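# Hang the ball-filled shallow basket on the stand's peg

## Task

Pick up the shallow basket by its cord handle and leave it hanging from the peg on the stand. All of the balls have to be inside the basket at the end, otherwise the goal counts as failed.

## Robot and tools

Robot: two arms, left_arm and right_arm, each with a two-finger gripper. Calibrated base positions in the scene frame: left_arm (-0.026, +0.254, +0.041) m, right_arm (-0.010, -0.269, +0.002) m, both nearly unrotated about z. A camera stand is fixed to the floor behind the arms, and the stand with the peg is part of the scene.

Frames: the scene frame has its origin at table-top height, halfway between the nominal bases. +x points out over the table, +z points up, and left_arm sits on the +y side. Arm names do not match image left and right. Printed hand positions and orientations are in the scene frame and can be wrong by a few cm, more at long reach. Each gripper's fingers point along its own +z and spread along its own y. end_effector_position is the spot between the pads, roughly 1 cm short of the fingertips.

Row format, shared by execute_actions and move: one flat list of 14 numbers, each in [-1, 1], always for both arms. Order: left dx, dy, dz, rx, ry, rz, opening, then right dx, dy, dz, rx, ry, rz, opening. The first six per arm are an offset, not a pose. They count from that arm's Hand target as it stood when the action or call began, measured along that Hand target's own axes. 1.0 equals 0.6 m for dx, dy, dz, or 180 degrees for rx, ry, rz, which together form one rotation vector. Sending the same offset again moves the arm further. Six zeros re-ask for the current Hand target. The opening is absolute: +1 is fully open (0.094 m), -1 is shut. A 0 opening is also a command, so resend the present opening to leave a gripper alone.

execute_actions(actions, cameras): actions is a list of actions. Each action is a table of up to 15 rows, one row per 1/30 s step. A shorter table repeats its last row until 15 steps are done. Every row is an offset from the action's starting pose, not from the row before. An empty list returns the state plus all camera images.

move(target, speed, blend, opening_speed, grip_force, blocking, cameras): target is one 14-number row or a list of up to 15 rows. All rows are offsets from the same starting Hand targets. Paths are straight, end together, last at least 0.5 s and are cut off at 10 s. They do not avoid obstacles or the other arm. speed is in m/s, 0.002 to 2.9, default 0.25; turning is limited to twice that in rad/s. blend is a corner radius in metres; 0 means stop at each row. opening_speed is per second on the -1..+1 scale, at least 0.2. grip_force is newtons per pad, 10 to 50; it persists until changed and closes slowly below full force. blocking=false returns after about 0.5 s while the move keeps running. The result adds a "move:" line giving the ending (done, off_target, moving, held, fault) and any limits (paced = the pose was clipped, held = a check withheld steps). done means the arm rests within 10 mm and 2 degrees of its target.

wait(seconds): 0 to 10, holds the last commands; it returns early if a running move ends. stop(): brakes the running move. zoom_image(camera, region): region is [x0, y0, x1, y1] in pixels from the top-left, at most 504 by 504, taken from that camera's latest image. finished_scene(scene): scene is an integer 1 to 3. It ends the scene for good, and the goal must hold with the robot doing nothing.

Cameras, all 896x504: cam_high, cam_low, cam_left_wrist, cam_right_wrist. Use ["all"] for every camera, [] for none, or list names; an unknown name voids the call.

Reading results: Hand target is the last commanded pose after clipping, and the next offsets start from it. The gripper often stops a few cm short because of friction or load; that is not proof of contact. To close the gap, send the remaining distance as an offset. Commanded orientation is clipped each step to within 40 degrees of the measured one. "Tool commands" lists current commands. grip_measured uses the opening scale. It reads up to about 2.5 mm wide when empty and a few mm narrower than a hard part when squeezing. grip_effort_nm is the gripper motor effort (negative = closing) and does not measure pad force directly. Joint velocities "within noise" means the arm is still. Joint torques include the arm's own weight and carry per-unit offsets; values 1 to 3 wrap at ±28 N m. Joint ranges (rad): waist -2.618..3.054, shoulder 0..3.142, elbow 0..3.142 (straight at 2.901), wrist pitch and wrist yaw -1.571..1.571, wrist roll -2.094..2.094.

Motor heat rises when holding loads, reaching far or pushing toward unreachable poses, thinking time included. MOTOR HOT appears at 75 °C. At 90 °C that arm folds up and stays idle, and at 100 °C it goes limp.

Avoid: grippers, housings or wrist cameras touching each other, which the clearance check does not prevent. Never close one gripper on the other arm's fingers. Do not strike the stand, table or heavy objects, and do not move fast into contact. A target set further past a contact presses harder. To release a push, command the target back beyond the gripper. Keep paths away from an arm's own base, since passing close can flip its shoulder posture. Do not drop the basket or let balls spill or fall off the table, which fails the task. Do not release anything still in motion. To let go, command an opening well above grip_measured. Loose objects may occasionally get a small push.

Each tool is called after "Request:" as name(argument=value, ...) on one line, values as JSON.

## Session

Request:
execute_actions(actions=[])

Scene clock: 0.00 s.
left_arm: end_effector_position=(+0.3701, +0.3043, +0.1569) grip_measured=+1.000 grip_effort_nm=n/a end_effector_quat_wxyz=(+0.602, -0.092, +0.792, +0.049) | right_arm: end_effector_position=(+0.3970, -0.2283, +0.1270) grip_measured=+1.000 grip_effort_nm=n/a end_effector_quat_wxyz=(+0.617, -0.042, +0.785, +0.022)
Joint positions: left_arm=[0.072 1.502 0.361 0.865 -0.122 -0.07 0.094] | right_arm=[0.055 1.529 0.387 0.903 0.016 -0.014 0.094]
Joint velocities: within noise
Joint torques (N m): no reading
Motor temperatures (°C): left_arm=[24 33 44 43 30 26 32] | right_arm=[27 33 39 37 27 25 27]
Heat: left arm: 44 °C; right arm: 39 °C.
Hand target: left_arm +0.3700, +0.3044, +0.1561; +0.599, -0.093, +0.794, +0.049 | right_arm +0.3965, -0.2284, +0.1250; +0.613, -0.042, +0.788, +0.022
Tool commands: left_gripper/opening=+1.0 right_gripper/opening=+1.0

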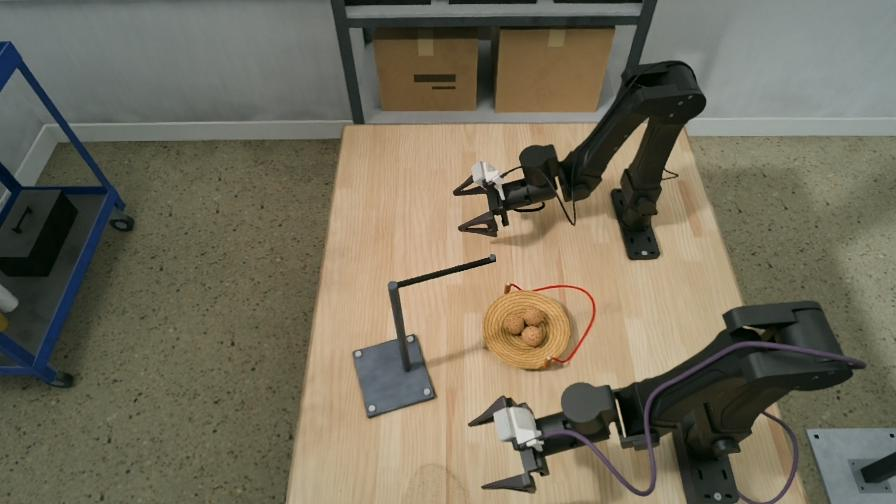

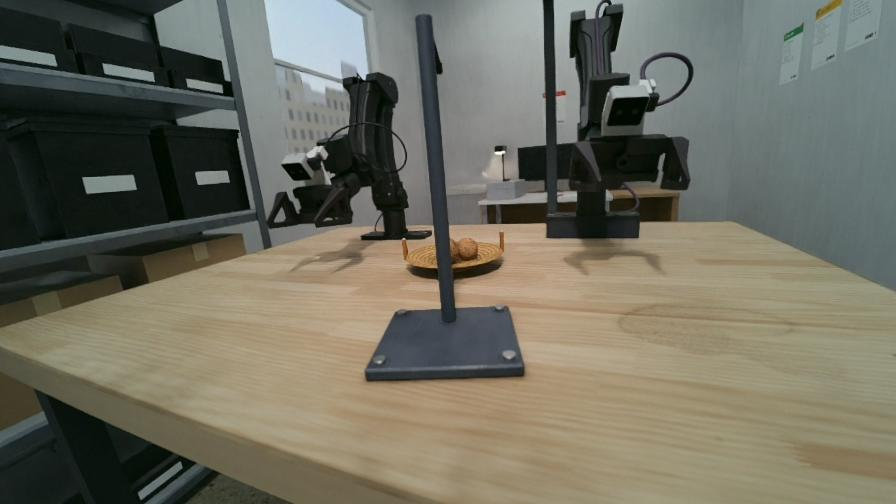

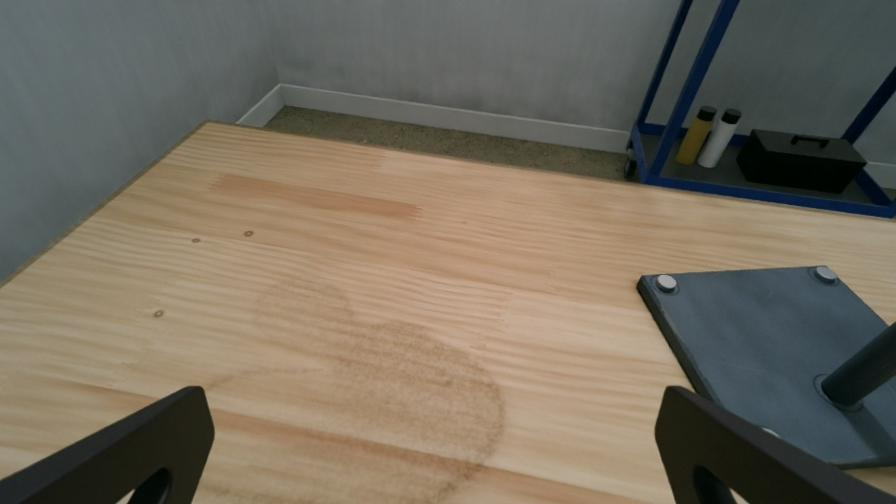

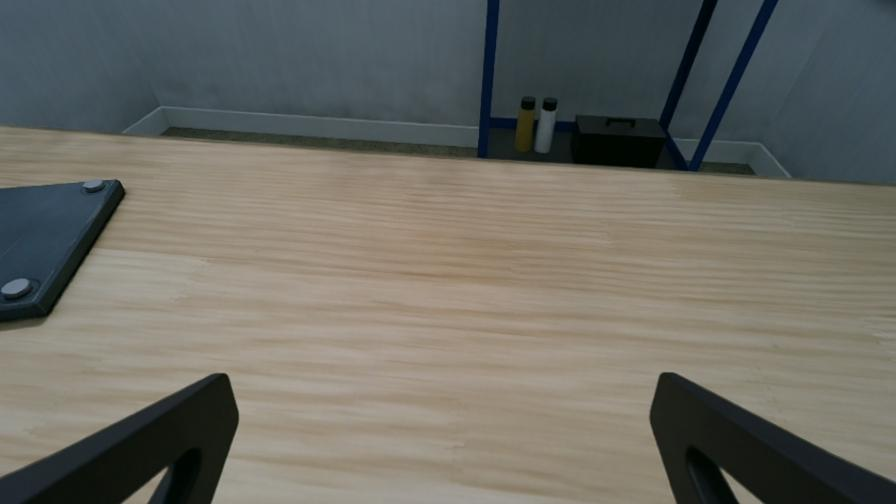

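Request:
zoom_image(camera="cam_high", region=[340, 230, 620, 430])

Request:
zoom_image(camera="cam_low", region=[340, 0, 660, 390])

Request:
zoom_image(camera="cam_high", region=[460, 260, 620, 390])

Scaled by 1.800 from the camera's 896x504 image, which has a finer 1280x720 frame.

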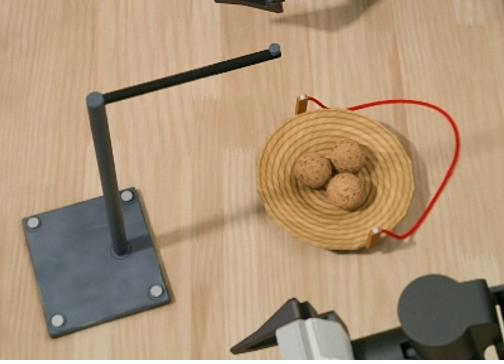

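Scaled by 1.292 from the camera's 896x504 image, which has a finer 1280x720 frame.

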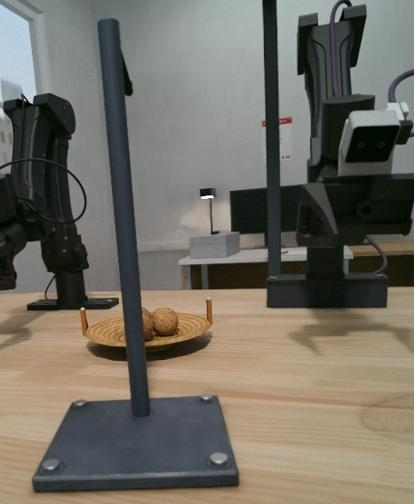

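Scaled by 3.150 from the camera's 896x504 image, which has a finer 1280x720 frame.

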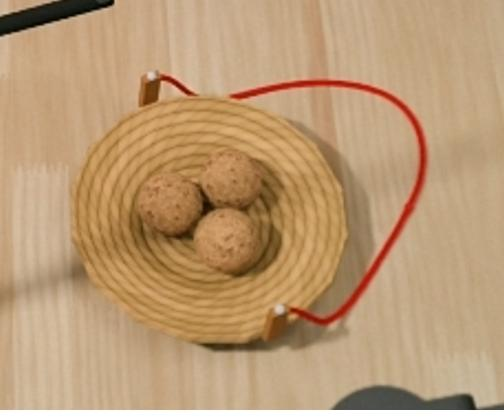

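Request:
move(target=[0,0,0,0,0,0,1,0.047,0.2803,-0.4413,-0.379,0.2866,-0.4813,0.3], speed=0.2, cameras=["all"])

Scene clock: 168.13 s.
left_arm: end_effector_position=(+0.3701, +0.3043, +0.1569) grip_measured=+1.000 grip_effort_nm=-0.02 end_effector_quat_wxyz=(+0.602, -0.092, +0.792, +0.049) | right_arm: end_effector_position=(+0.1173, -0.0868, +0.1563) grip_measured=+0.302 grip_effort_nm=-0.08 end_effector_quat_wxyz=(-0.001, +0.815, -0.580, -0.003)
Joint positions: left_arm=[0.072 1.502 0.361 0.865 -0.122 -0.07 0.094] | right_arm=[0.903 1.385 1.252 -1.435 -0.006 -0.951 0.061]
Joint torques (N m): left_arm=[0.05 -5.83 6.16 2.01 0 0] | right_arm=[0.54 -4.16 8.8 0.06 0.05 -0.1]
Heat: left arm: 46 °C; right arm: 38 °C.
Hand target: left_arm +0.3700, +0.3044, +0.1561; +0.599, -0.093, +0.794, +0.049 | right_arm +0.1184, -0.0848, +0.1601; +0.000, +0.819, -0.574, +0.000
Off the commanded pose: left_arm 0.001 m, 0 deg | right_arm 0.004 m, 1 deg.
move: done

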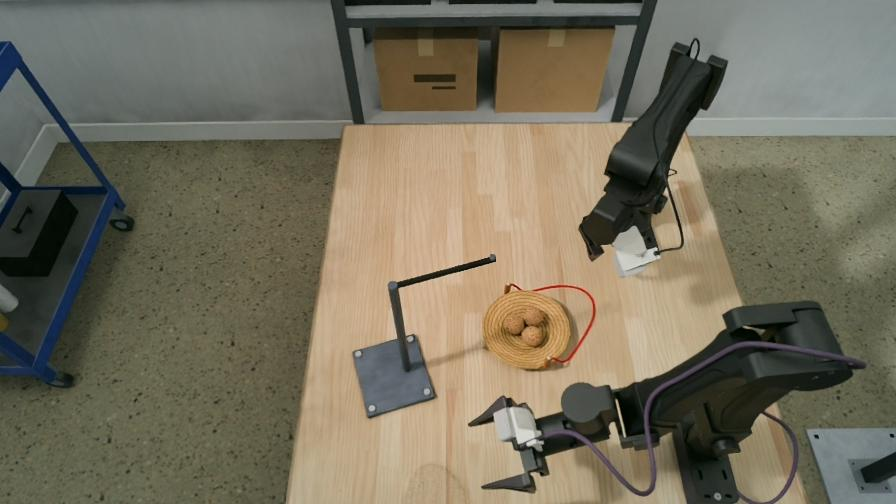

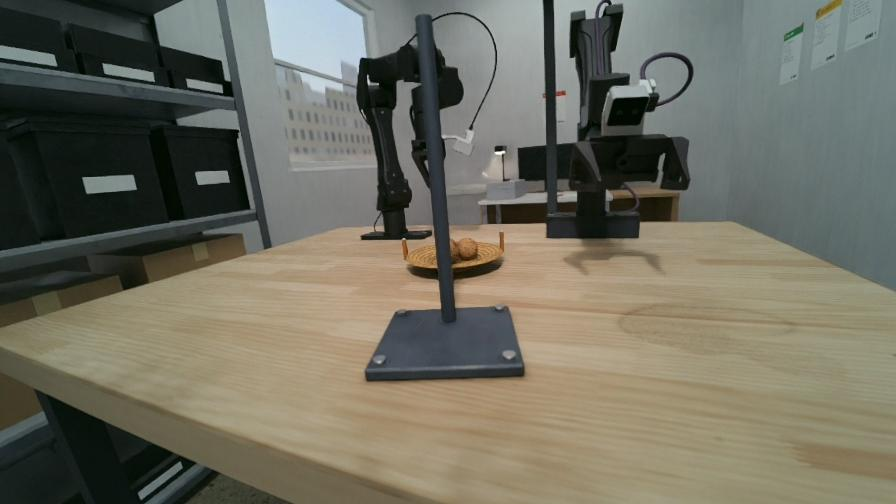

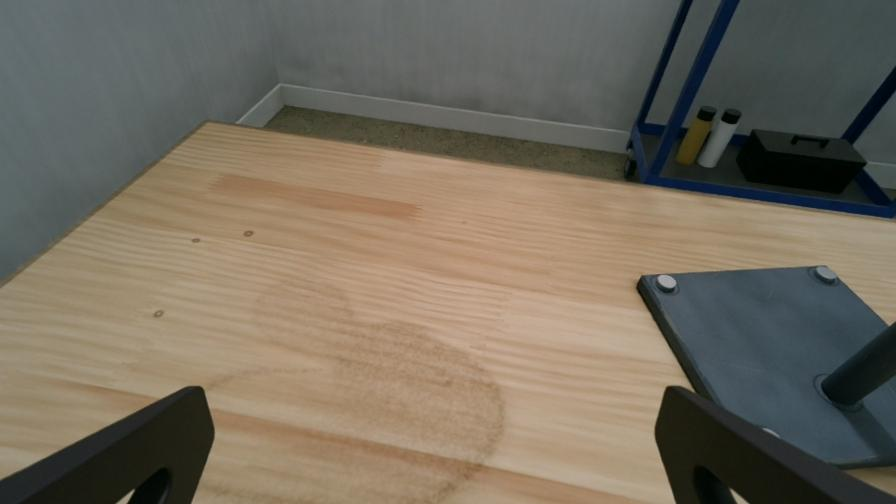

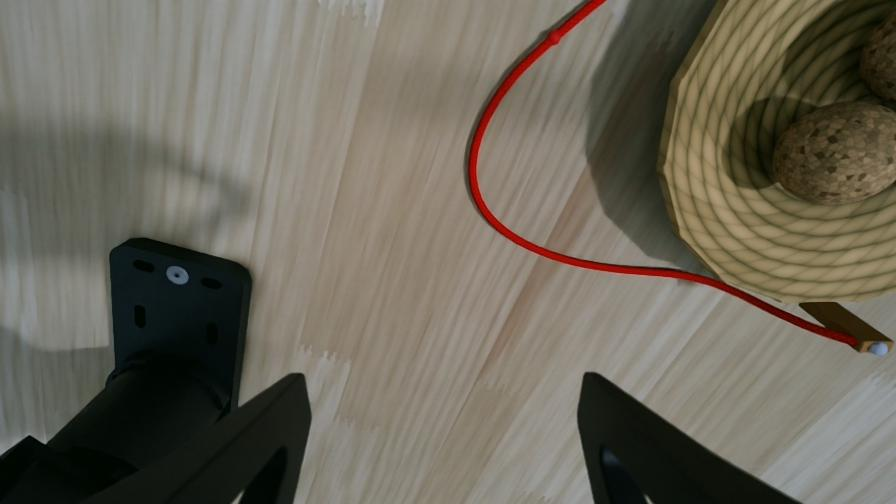

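Request:
zoom_image(camera="cam_right_wrist", region=[440, 0, 896, 380])

Request:
zoom_image(camera="cam_high", region=[490, 270, 620, 380])

Scaled by 1.105 from the camera's 896x504 image, which has a finer 1280x720 frame.

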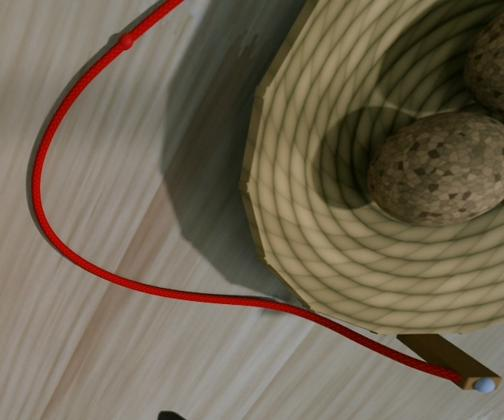

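Scaled by 3.877 from the camera's 896x504 image, which has a finer 1280x720 frame.

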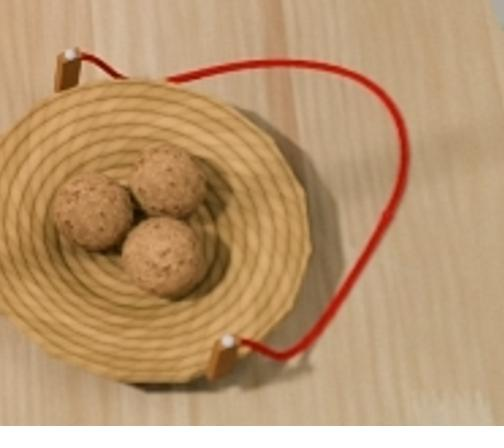

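Request:
move(target=[0,0,0,0,0,0,1,-0.0253,0.0013,0.1835,0,0,0,0.3], speed=0.15, cameras=["all"])

Scene clock: 200.83 s.
left_arm: end_effector_position=(+0.3701, +0.3043, +0.1569) grip_measured=+1.000 grip_effort_nm=-0.02 end_effector_quat_wxyz=(+0.602, -0.092, +0.792, +0.049) | right_arm: end_effector_position=(+0.1144, -0.0689, +0.0563) grip_measured=+0.302 grip_effort_nm=-0.08 end_effector_quat_wxyz=(-0.007, +0.819, -0.573, -0.003)
Joint positions: left_arm=[0.072 1.502 0.361 0.865 -0.122 -0.07 0.094] | right_arm=[0.958 1.464 0.917 -1.009 -0.005 -0.913 0.061]
Joint torques (N m): left_arm=[0.03 -5.82 6.17 2.01 0 0] | right_arm=[0.57 -4.81 5.2 0.34 0.05 0.07]
Heat: left arm: 46 °C; right arm: 38 °C.
Hand target: left_arm +0.3700, +0.3044, +0.1561; +0.599, -0.093, +0.794, +0.049 | right_arm +0.1125, -0.0710, +0.0500; +0.000, +0.819, -0.574, +0.000
Off the commanded pose: left_arm 0.001 m, 0 deg | right_arm 0.007 m, 1 deg.
move: done

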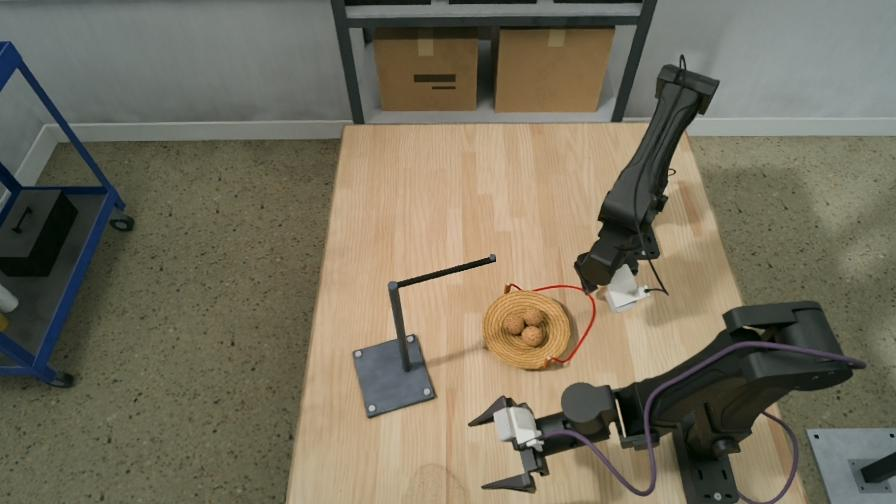

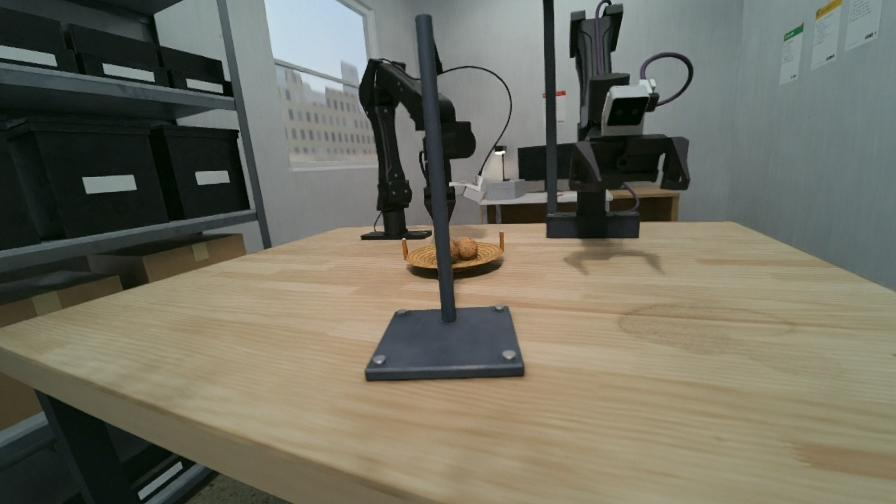

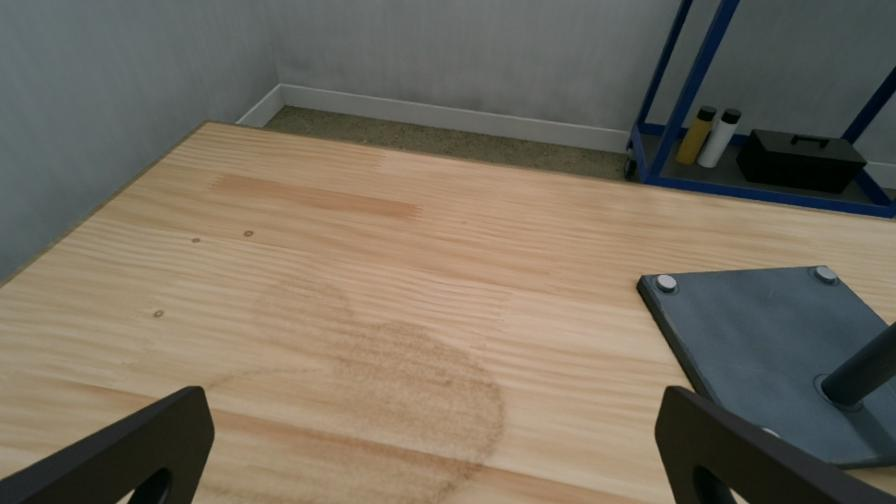

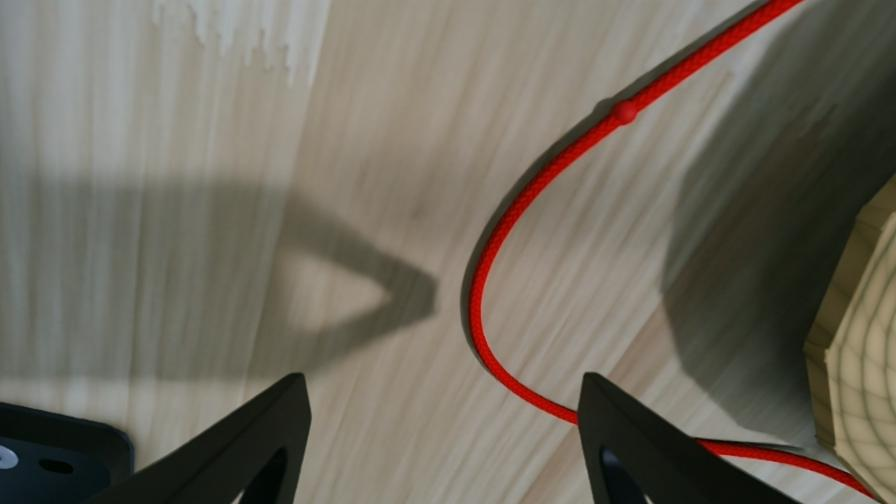

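Request:
move(target=[0,0,0,0,0,0,1,0,-0.0133,0.06,0,0,0,0.3], speed=0.08, cameras=["cam_right_wrist","cam_high"])

Scene clock: 225.57 s.
left_arm: end_effector_position=(+0.3701, +0.3043, +0.1569) grip_measured=+1.000 grip_effort_nm=-0.02 end_effector_quat_wxyz=(+0.602, -0.092, +0.792, +0.049) | right_arm: end_effector_position=(+0.1201, -0.0633, +0.0210) grip_measured=+0.302 grip_effort_nm=-0.08 end_effector_quat_wxyz=(-0.009, +0.818, -0.575, -0.003)
Joint positions: left_arm=[0.072 1.502 0.361 0.865 -0.122 -0.07 0.094] | right_arm=[0.95 1.547 0.843 -0.848 -0.005 -0.916 0.061]
Joint torques (N m): left_arm=[0.03 -5.83 6.17 2.01 0 0] | right_arm=[-0.5 -5.2 4.79 0.31 0.04 -0.11]
Heat: left arm: 45 °C; right arm: 38 °C.
Hand target: left_arm +0.3700, +0.3044, +0.1561; +0.599, -0.093, +0.794, +0.049 | right_arm +0.1200, -0.0682, +0.0141; +0.000, +0.819, -0.574, +0.000
Off the commanded pose: left_arm 0.001 m, 0 deg | right_arm 0.009 m, 1 deg.
move: done
Images, in order (width x height): cam_high 896x504, cam_right_wrist 896x504.

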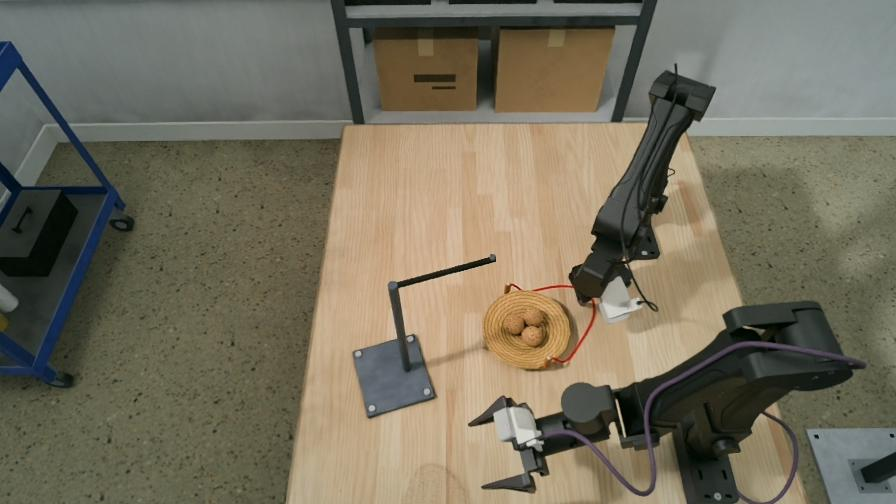

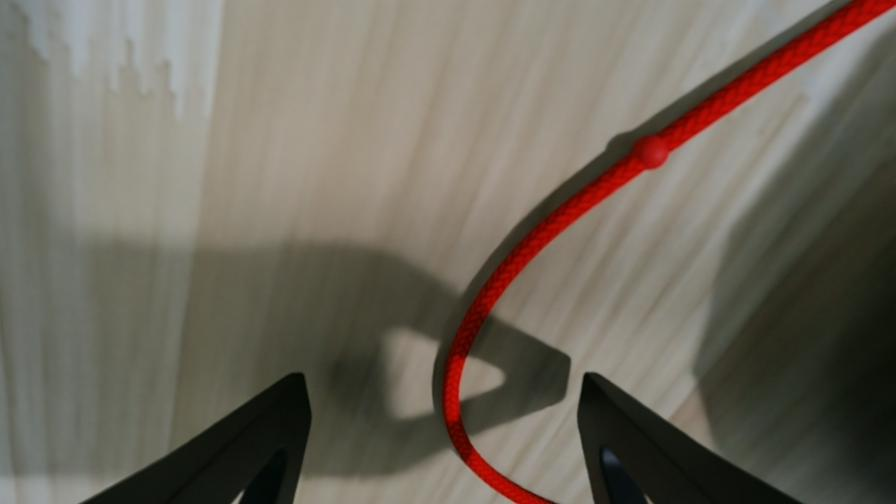

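Request:
move(target=[0,0,0,0,0,0,1,-0.012,0.0,0.012,0,0,0,0.0], speed=0.05, cameras=["cam_right_wrist","cam_low"])

Request:
zoom_image(camera="cam_low", region=[360, 180, 540, 290])

Scene clock: 241.23 s.
left_arm: end_effector_position=(+0.3701, +0.3043, +0.1569) grip_measured=+1.000 grip_effort_nm=-0.03 end_effector_quat_wxyz=(+0.602, -0.092, +0.792, +0.049) | right_arm: end_effector_position=(+0.1208, -0.0604, +0.0161) grip_measured=+0.002 grip_effort_nm=-0.08 end_effector_quat_wxyz=(-0.008, +0.819, -0.574, +0.000)
Joint positions: left_arm=[0.072 1.502 0.361 0.865 -0.122 -0.07 0.094] | right_arm=[0.959 1.569 0.843 -0.828 0.002 -0.909 0.047]
Joint torques (N m): left_arm=[0.03 -5.83 6.17 2.01 0 0] | right_arm=[0.69 -4.55 4.62 0.44 -0.01 0]
Motor temperatures (°C): left_arm=[24 33 45 43 28 26 29] | right_arm=[26 31 37 32 24 24 25]
Heat: left arm: 45 °C; right arm: 37 °C.
Hand target: left_arm +0.3700, +0.3044, +0.1561; +0.599, -0.093, +0.794, +0.049 | right_arm +0.1176, -0.0615, +0.0069; +0.000, +0.819, -0.574, +0.000
Off the commanded pose: left_arm 0.001 m, 0 deg | right_arm 0.010 m, 1 deg.
move: done
Images, in order (width x height): cam_low 896x504, cam_right_wrist 896x504.

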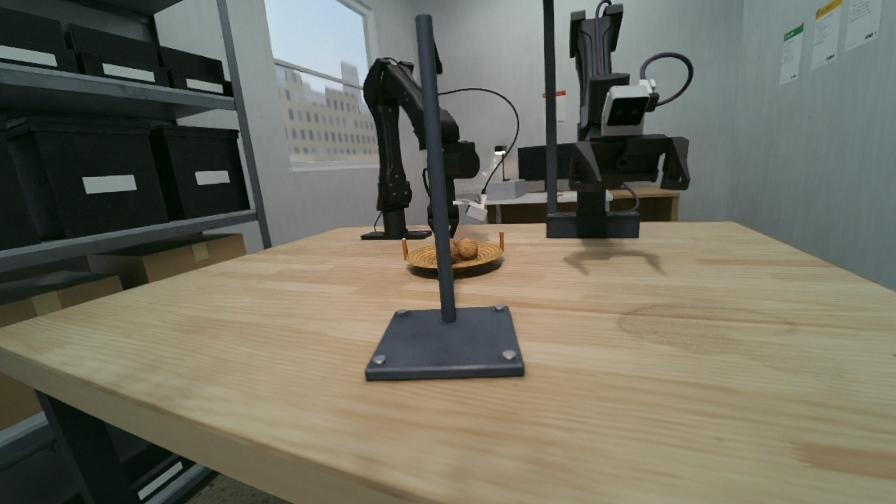

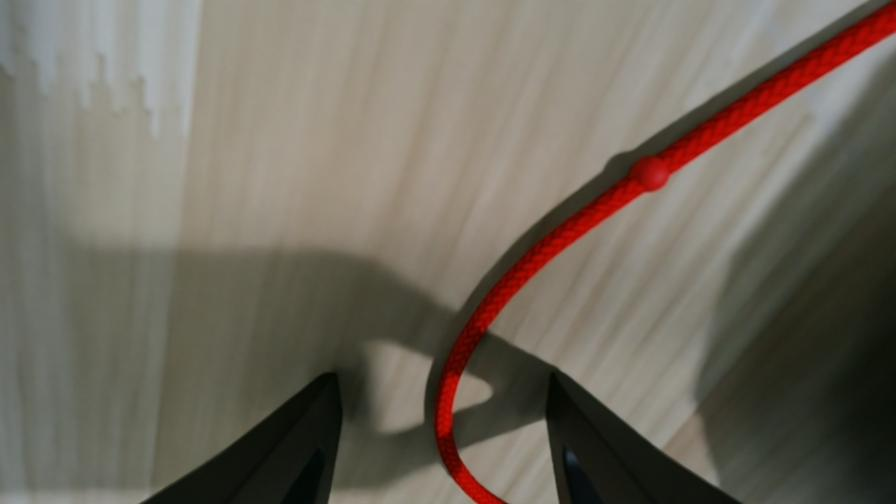

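Scaled by 2.800 from the camera's 896x504 image, which has a finer 1280x720 frame.

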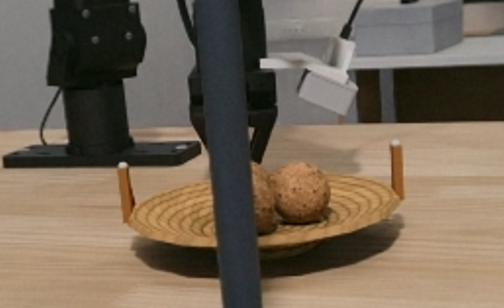

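Request:
move(target=[0,0,0,0,0,0,1,-0.013,0.006,0.01,0,0,0,0.0], speed=0.05, cameras=["cam_right_wrist"])

Scene clock: 247.17 s.
left_arm: end_effector_position=(+0.3701, +0.3043, +0.1569) grip_measured=+1.000 grip_effort_nm=-0.02 end_effector_quat_wxyz=(+0.602, -0.092, +0.792, +0.049) | right_arm: end_effector_position=(+0.1198, -0.0596, +0.0152) grip_measured=+0.002 grip_effort_nm=-0.07 end_effector_quat_wxyz=(-0.008, +0.818, -0.574, +0.015)
Joint positions: left_arm=[0.072 1.502 0.361 0.865 -0.122 -0.07 0.094] | right_arm=[0.985 1.573 0.843 -0.826 0.031 -0.882 0.047]
Joint torques (N m): left_arm=[0.05 -5.82 6.17 2 0 0] | right_arm=[1.21 -3.36 4.22 0.62 -0.25 0.13]
Heat: left arm: 45 °C; right arm: 37 °C.
Hand target: left_arm +0.3700, +0.3044, +0.1561; +0.599, -0.093, +0.794, +0.049 | right_arm +0.1116, -0.0553, +0.0009; +0.000, +0.819, -0.574, +0.000
Off the commanded pose: left_arm 0.001 m, 0 deg | right_arm 0.017 m, 2 deg.
move: off_target (right_arm)
Images, in order (width x height): cam_right_wrist 896x504.

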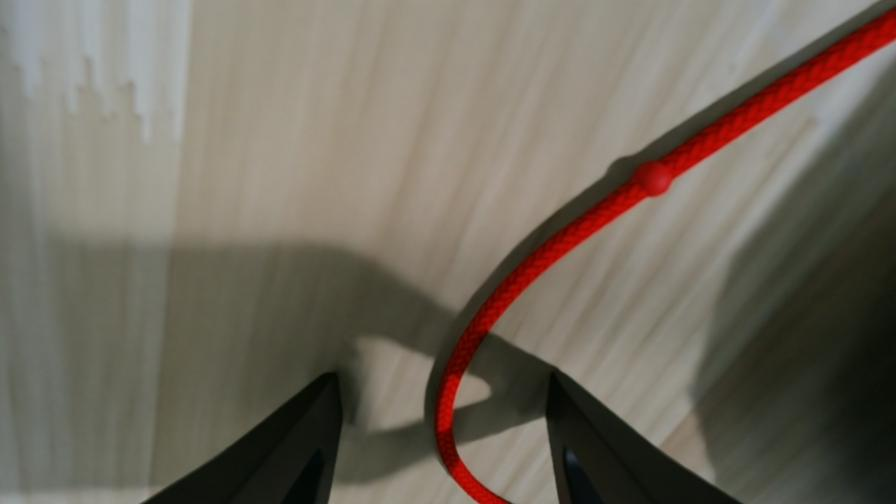

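Request:
move(target=[0,0,0,0,0,0,1,0,0,-0.021,0,0,0,0.0], speed=0.05, cameras=["cam_right_wrist"])

Scene clock: 252.37 s.
left_arm: end_effector_position=(+0.3701, +0.3043, +0.1569) grip_measured=+1.000 grip_effort_nm=-0.02 end_effector_quat_wxyz=(+0.602, -0.092, +0.792, +0.049) | right_arm: end_effector_position=(+0.1197, -0.0599, +0.0155) grip_measured=+0.002 grip_effort_nm=-0.07 end_effector_quat_wxyz=(-0.007, +0.818, -0.575, +0.015)
Joint positions: left_arm=[0.072 1.502 0.361 0.865 -0.122 -0.07 0.094] | right_arm=[0.985 1.573 0.844 -0.829 0.031 -0.881 0.047]
Joint torques (N m): left_arm=[0.03 -5.82 6.16 2.01 0 0] | right_arm=[1.22 -5.38 6.52 0.18 -0.25 0.14]
Heat: left arm: 45 °C; right arm: 37 °C.
Hand target: left_arm +0.3700, +0.3044, +0.1561; +0.599, -0.093, +0.794, +0.049 | right_arm +0.1116, -0.0554, +0.0135; +0.000, +0.819, -0.574, +0.000
Off the commanded pose: left_arm 0.001 m, 0 deg | right_arm 0.010 m, 2 deg.
move: done
Images, in order (width x height): cam_right_wrist 896x504.

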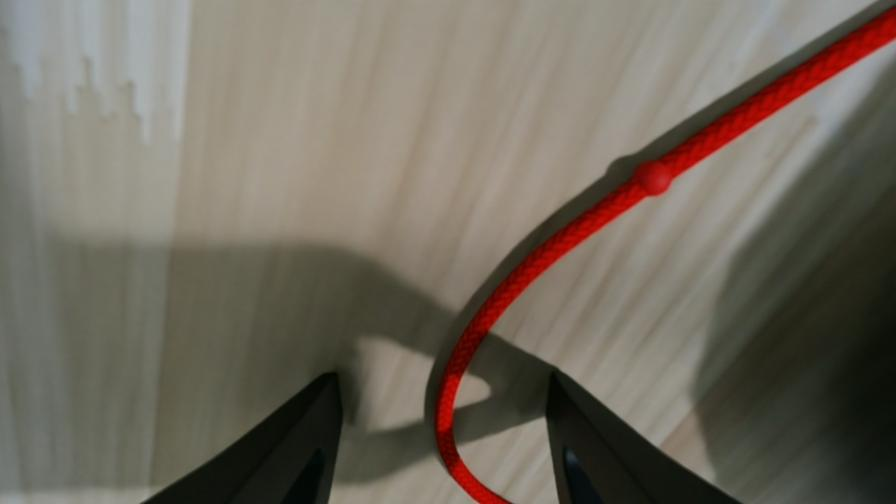

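Request:
move(target=[[0,0,0,0,0,0,1,0,0,-0.04,0,0,0,0.0],[0,0,0,0,0,0,1,0,0,-0.004,0,0,0,0.0]], speed=0.08, cameras=["cam_right_wrist"])

Scene clock: 258.17 s.
left_arm: end_effector_position=(+0.3701, +0.3043, +0.1569) grip_measured=+1.000 grip_effort_nm=-0.03 end_effector_quat_wxyz=(+0.602, -0.092, +0.792, +0.049) | right_arm: end_effector_position=(+0.1180, -0.0535, +0.0241) grip_measured=+0.002 grip_effort_nm=-0.07 end_effector_quat_wxyz=(-0.012, +0.819, -0.573, +0.008)
Joint positions: left_arm=[0.072 1.502 0.361 0.865 -0.122 -0.07 0.094] | right_arm=[0.994 1.565 0.874 -0.857 0.017 -0.876 0.047]
Joint torques (N m): left_arm=[0.05 -5.83 6.17 2.01 0 0] | right_arm=[0.58 -5.12 4.7 0.4 -0.14 0.07]
Heat: left arm: 45 °C; right arm: 37 °C.
Hand target: left_arm +0.3700, +0.3044, +0.1561; +0.599, -0.093, +0.794, +0.049 | right_arm +0.1115, -0.0553, +0.0159; +0.000, +0.819, -0.574, +0.000
Off the commanded pose: left_arm 0.001 m, 0 deg | right_arm 0.011 m, 2 deg.
move: off_target (right_arm)
Images, in order (width x height): cam_right_wrist 896x504.

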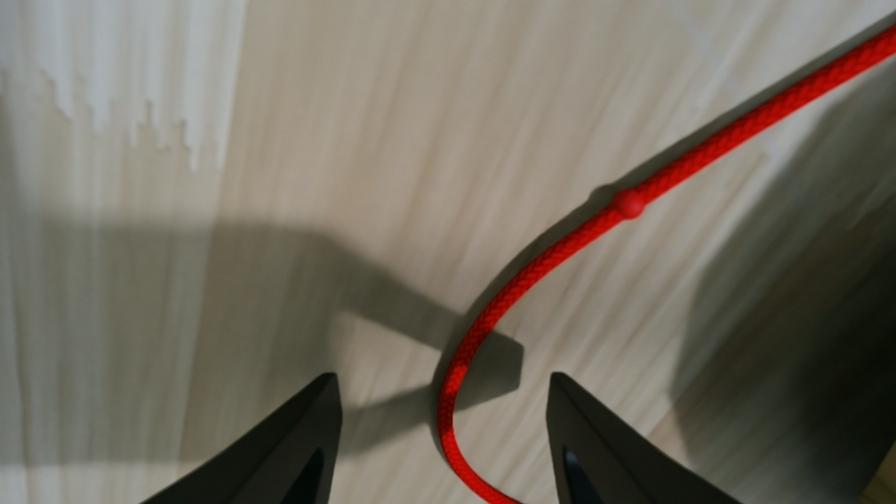

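Request:
move(target=[[0,0,0,0,0,0,1,-0.015,0.004,-0.02,0,0,0,0.0],[0,0,0,0,0,0,1,-0.015,0.004,0.017,0,0,0,0.0]], speed=0.08, cameras=["cam_right_wrist"])

Scene clock: 266.23 s.
left_arm: end_effector_position=(+0.3701, +0.3043, +0.1569) grip_measured=+1.000 grip_effort_nm=-0.03 end_effector_quat_wxyz=(+0.602, -0.092, +0.792, +0.049) | right_arm: end_effector_position=(+0.1114, -0.0470, +0.0160) grip_measured=+0.002 grip_effort_nm=-0.07 end_effector_quat_wxyz=(-0.008, +0.819, -0.573, +0.007)
Joint positions: left_arm=[0.072 1.502 0.361 0.865 -0.122 -0.07 0.094] | right_arm=[1.028 1.597 0.87 -0.83 0.016 -0.842 0.047]
Joint torques (N m): left_arm=[0.03 -5.83 6.17 2 0 0] | right_arm=[0.53 -5.01 4.22 0.49 -0.11 0.07]
Heat: left arm: 45 °C; right arm: 37 °C.
Hand target: left_arm +0.3700, +0.3044, +0.1561; +0.599, -0.093, +0.794, +0.049 | right_arm +0.1062, -0.0477, +0.0056; +0.000, +0.819, -0.574, +0.000
Off the commanded pose: left_arm 0.001 m, 0 deg | right_arm 0.012 m, 1 deg.
move: off_target (right_arm)
Images, in order (width x height): cam_right_wrist 896x504.

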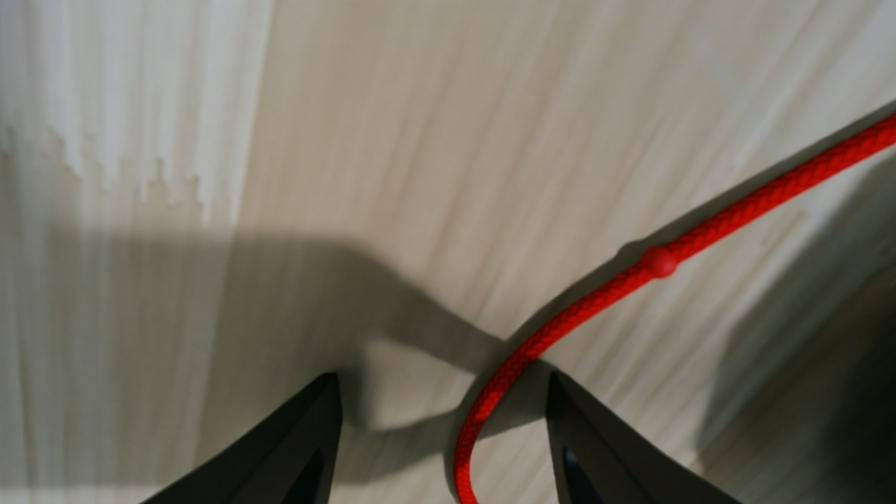

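Request:
move(target=[0,0,0,0,0,0,1,0,0,0,0,0,0,-1.0], opening_speed=0.7, cameras=["cam_right_wrist","cam_high"])

Scene clock: 273.07 s.
left_arm: end_effector_position=(+0.3701, +0.3043, +0.1569) grip_measured=+1.000 grip_effort_nm=-0.02 end_effector_quat_wxyz=(+0.602, -0.092, +0.792, +0.049) | right_arm: end_effector_position=(+0.1127, -0.0440, +0.0161) grip_measured=-0.970 grip_effort_nm=-0.94 end_effector_quat_wxyz=(-0.015, +0.819, -0.574, +0.005)
Joint positions: left_arm=[0.072 1.502 0.361 0.865 -0.122 -0.07 0.094] | right_arm=[1.028 1.597 0.87 -0.817 0.014 -0.841 0.001]
Joint torques (N m): left_arm=[0.03 -5.83 6.17 2.01 0 0] | right_arm=[0.53 -5.03 4.22 0.38 -0.12 0.06]
Heat: left arm: 45 °C; right arm: 37 °C.
Hand target: left_arm +0.3700, +0.3044, +0.1561; +0.599, -0.093, +0.794, +0.049 | right_arm +0.1062, -0.0477, +0.0056; +0.000, +0.819, -0.574, +0.000
Off the commanded pose: left_arm 0.001 m, 0 deg | right_arm 0.013 m, 2 deg.
move: off_target (right_arm)
Images, in order (width x height): cam_high 896x504, cam_right_wrist 896x504.

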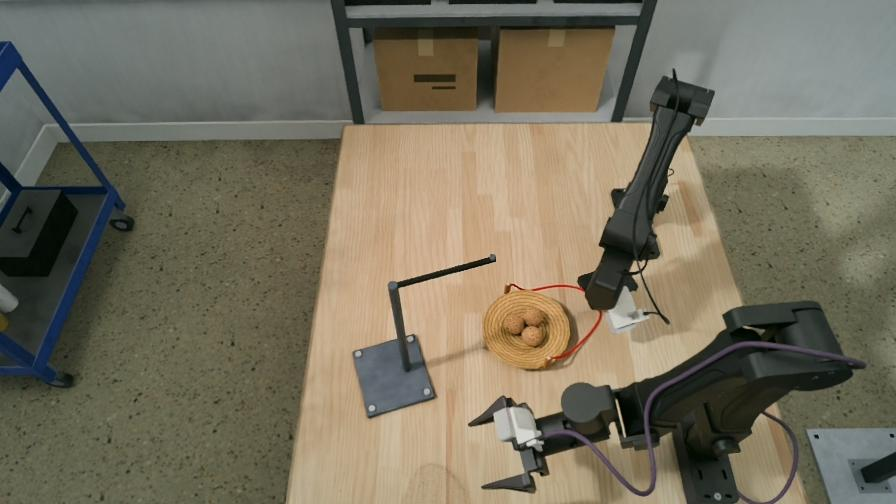

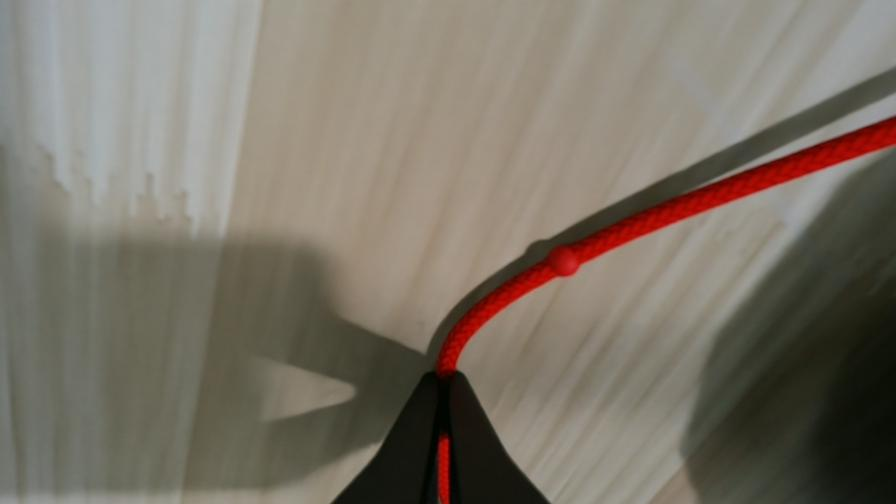

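Request:
move(target=[[0,0,0,0,0,0,1,-0.0135,-0.182,-0.2,0,0,0,-1],[0,0,0,0,0,0,1,-0.0033,-0.2833,-0.408,0,0,0,-1]], speed=0.08, blend=[0.03,0], cameras=["all"])

Scene clock: 285.83 s.
left_arm: end_effector_position=(+0.3701, +0.3043, +0.1569) grip_measured=+1.000 grip_effort_nm=-0.03 end_effector_quat_wxyz=(+0.602, -0.092, +0.792, +0.049) | right_arm: end_effector_position=(+0.2669, +0.0142, +0.2410) grip_measured=-0.974 grip_effort_nm=-1.01 end_effector_quat_wxyz=(-0.122, +0.812, -0.571, +0.026)
Joint positions: left_arm=[0.072 1.502 0.361 0.865 -0.122 -0.07 0.094] | right_arm=[0.751 1.92 2.155 -1.556 0.014 -1.116 0.001]
Joint torques (N m): left_arm=[0.05 -5.83 6.16 2.01 0 0] | right_arm=[-0.38 -12.01 8.14 0.46 -0.1 -0.08]
Heat: left arm: 45 °C; right arm: 37 °C.
Hand target: left_arm +0.3700, +0.3044, +0.1561; +0.599, -0.093, +0.794, +0.049 | right_arm +0.2652, +0.0124, +0.2503; +0.000, +0.819, -0.574, +0.000
Off the commanded pose: left_arm 0.001 m, 0 deg | right_arm 0.010 m, 14 deg.
joint sent to its limit (right arm) — joint 4 (wrist pitch), lower limit. The joint targets are off in orientation, not in position.
move: off_target (right_arm)

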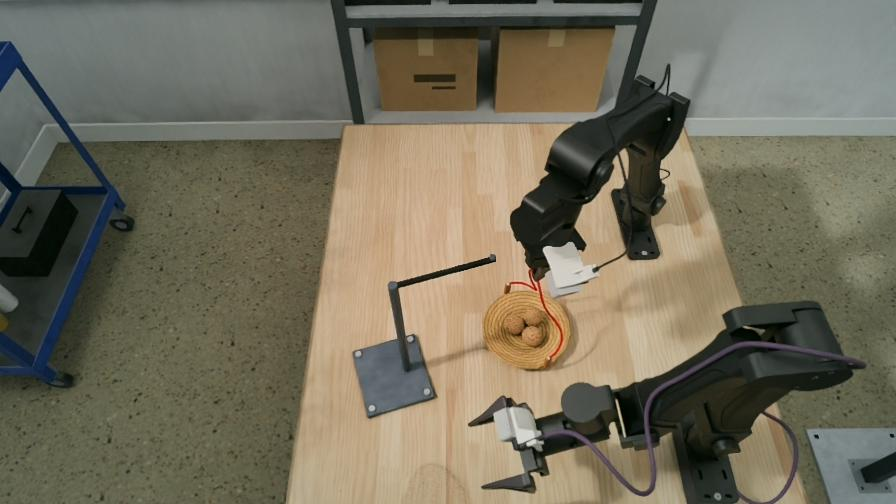

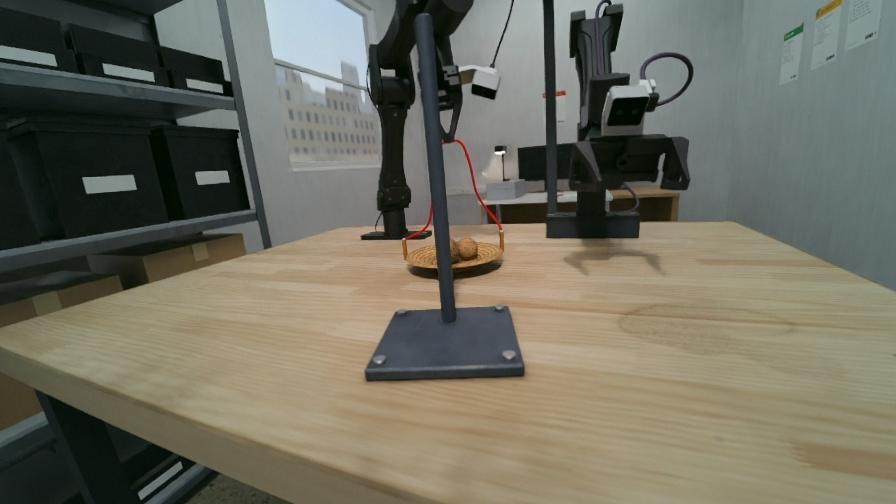

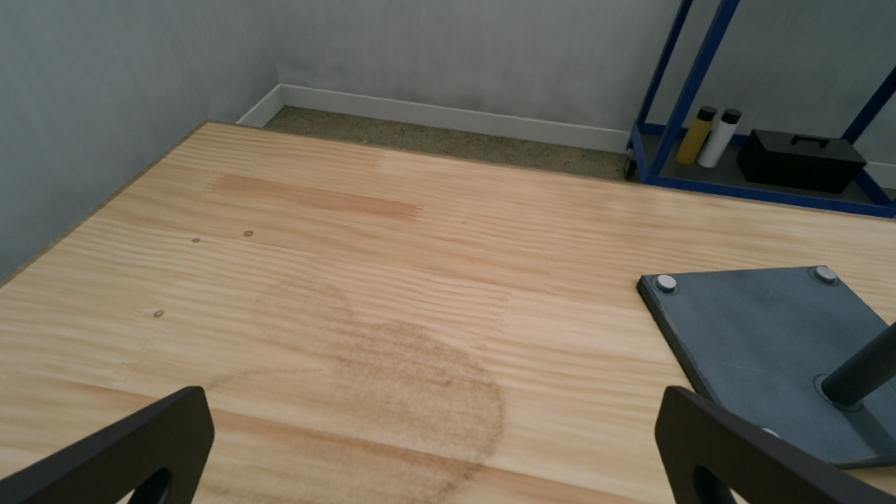

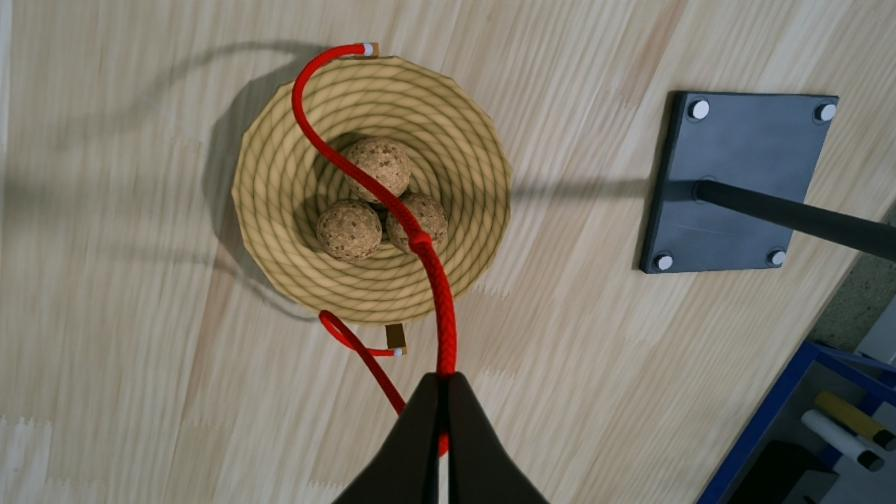

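Request:
move(target=[[0,0,0,0,0,0,1,-0.0102,0.101,0.2083,0,0,0,-1],[0,0,0,0,0,0,1,0.0033,0.2833,0.3945,0,0,0,-1]], speed=0.1, blend=[0.03,0], cameras=["cam_high","cam_right_wrist"])

Scene clock: 375.60 s.
left_arm: end_effector_position=(+0.3701, +0.3043, +0.1569) grip_measured=+1.000 grip_effort_nm=-0.03 end_effector_quat_wxyz=(+0.602, -0.092, +0.792, +0.049) | right_arm: end_effector_position=(+0.1093, -0.0503, +0.0159) grip_measured=-0.974 grip_effort_nm=-1.01 end_effector_quat_wxyz=(+0.010, +0.820, -0.573, +0.008)
Joint positions: left_arm=[0.072 1.502 0.361 0.865 -0.122 -0.07 0.094] | right_arm=[1.028 1.617 0.89 -0.867 0.013 -0.843 0.001]
Joint torques (N m): left_arm=[0.05 -5.83 6.17 2 0 0] | right_arm=[0.54 -8.35 4.11 0.44 -0.11 0.06]
Heat: left arm: 44 °C; right arm: 37 °C.
Hand target: left_arm +0.3700, +0.3044, +0.1561; +0.599, -0.093, +0.794, +0.049 | right_arm +0.1062, -0.0478, +0.0137; +0.000, +0.819, -0.574, +0.000
Off the commanded pose: left_arm 0.001 m, 0 deg | right_arm 0.005 m, 1 deg.
move: done
Images, in order (width x height): cam_high 896x504, cam_right_wrist 896x504.

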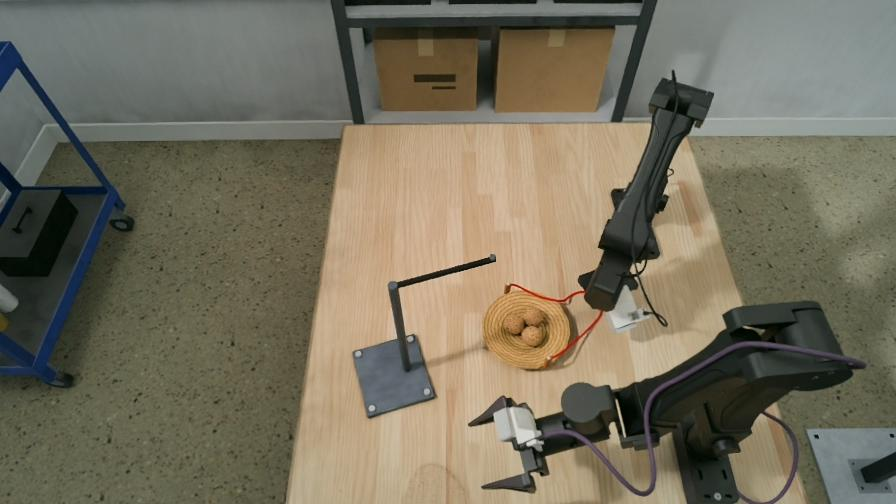

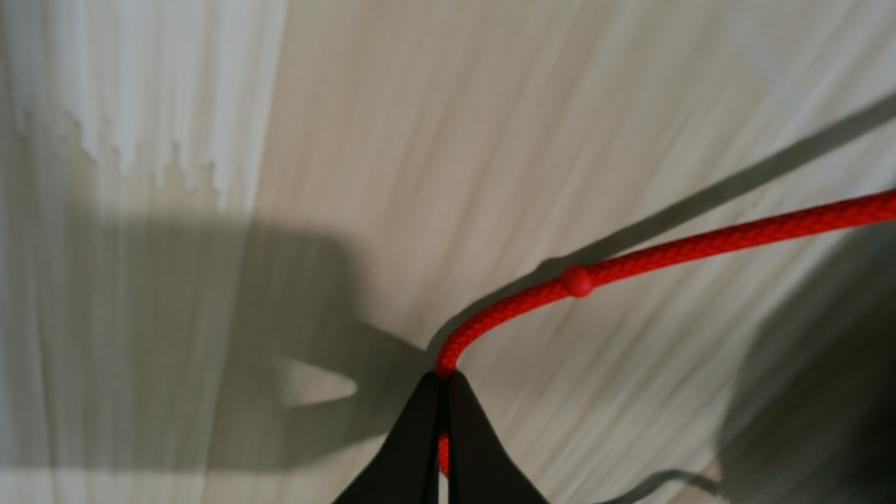

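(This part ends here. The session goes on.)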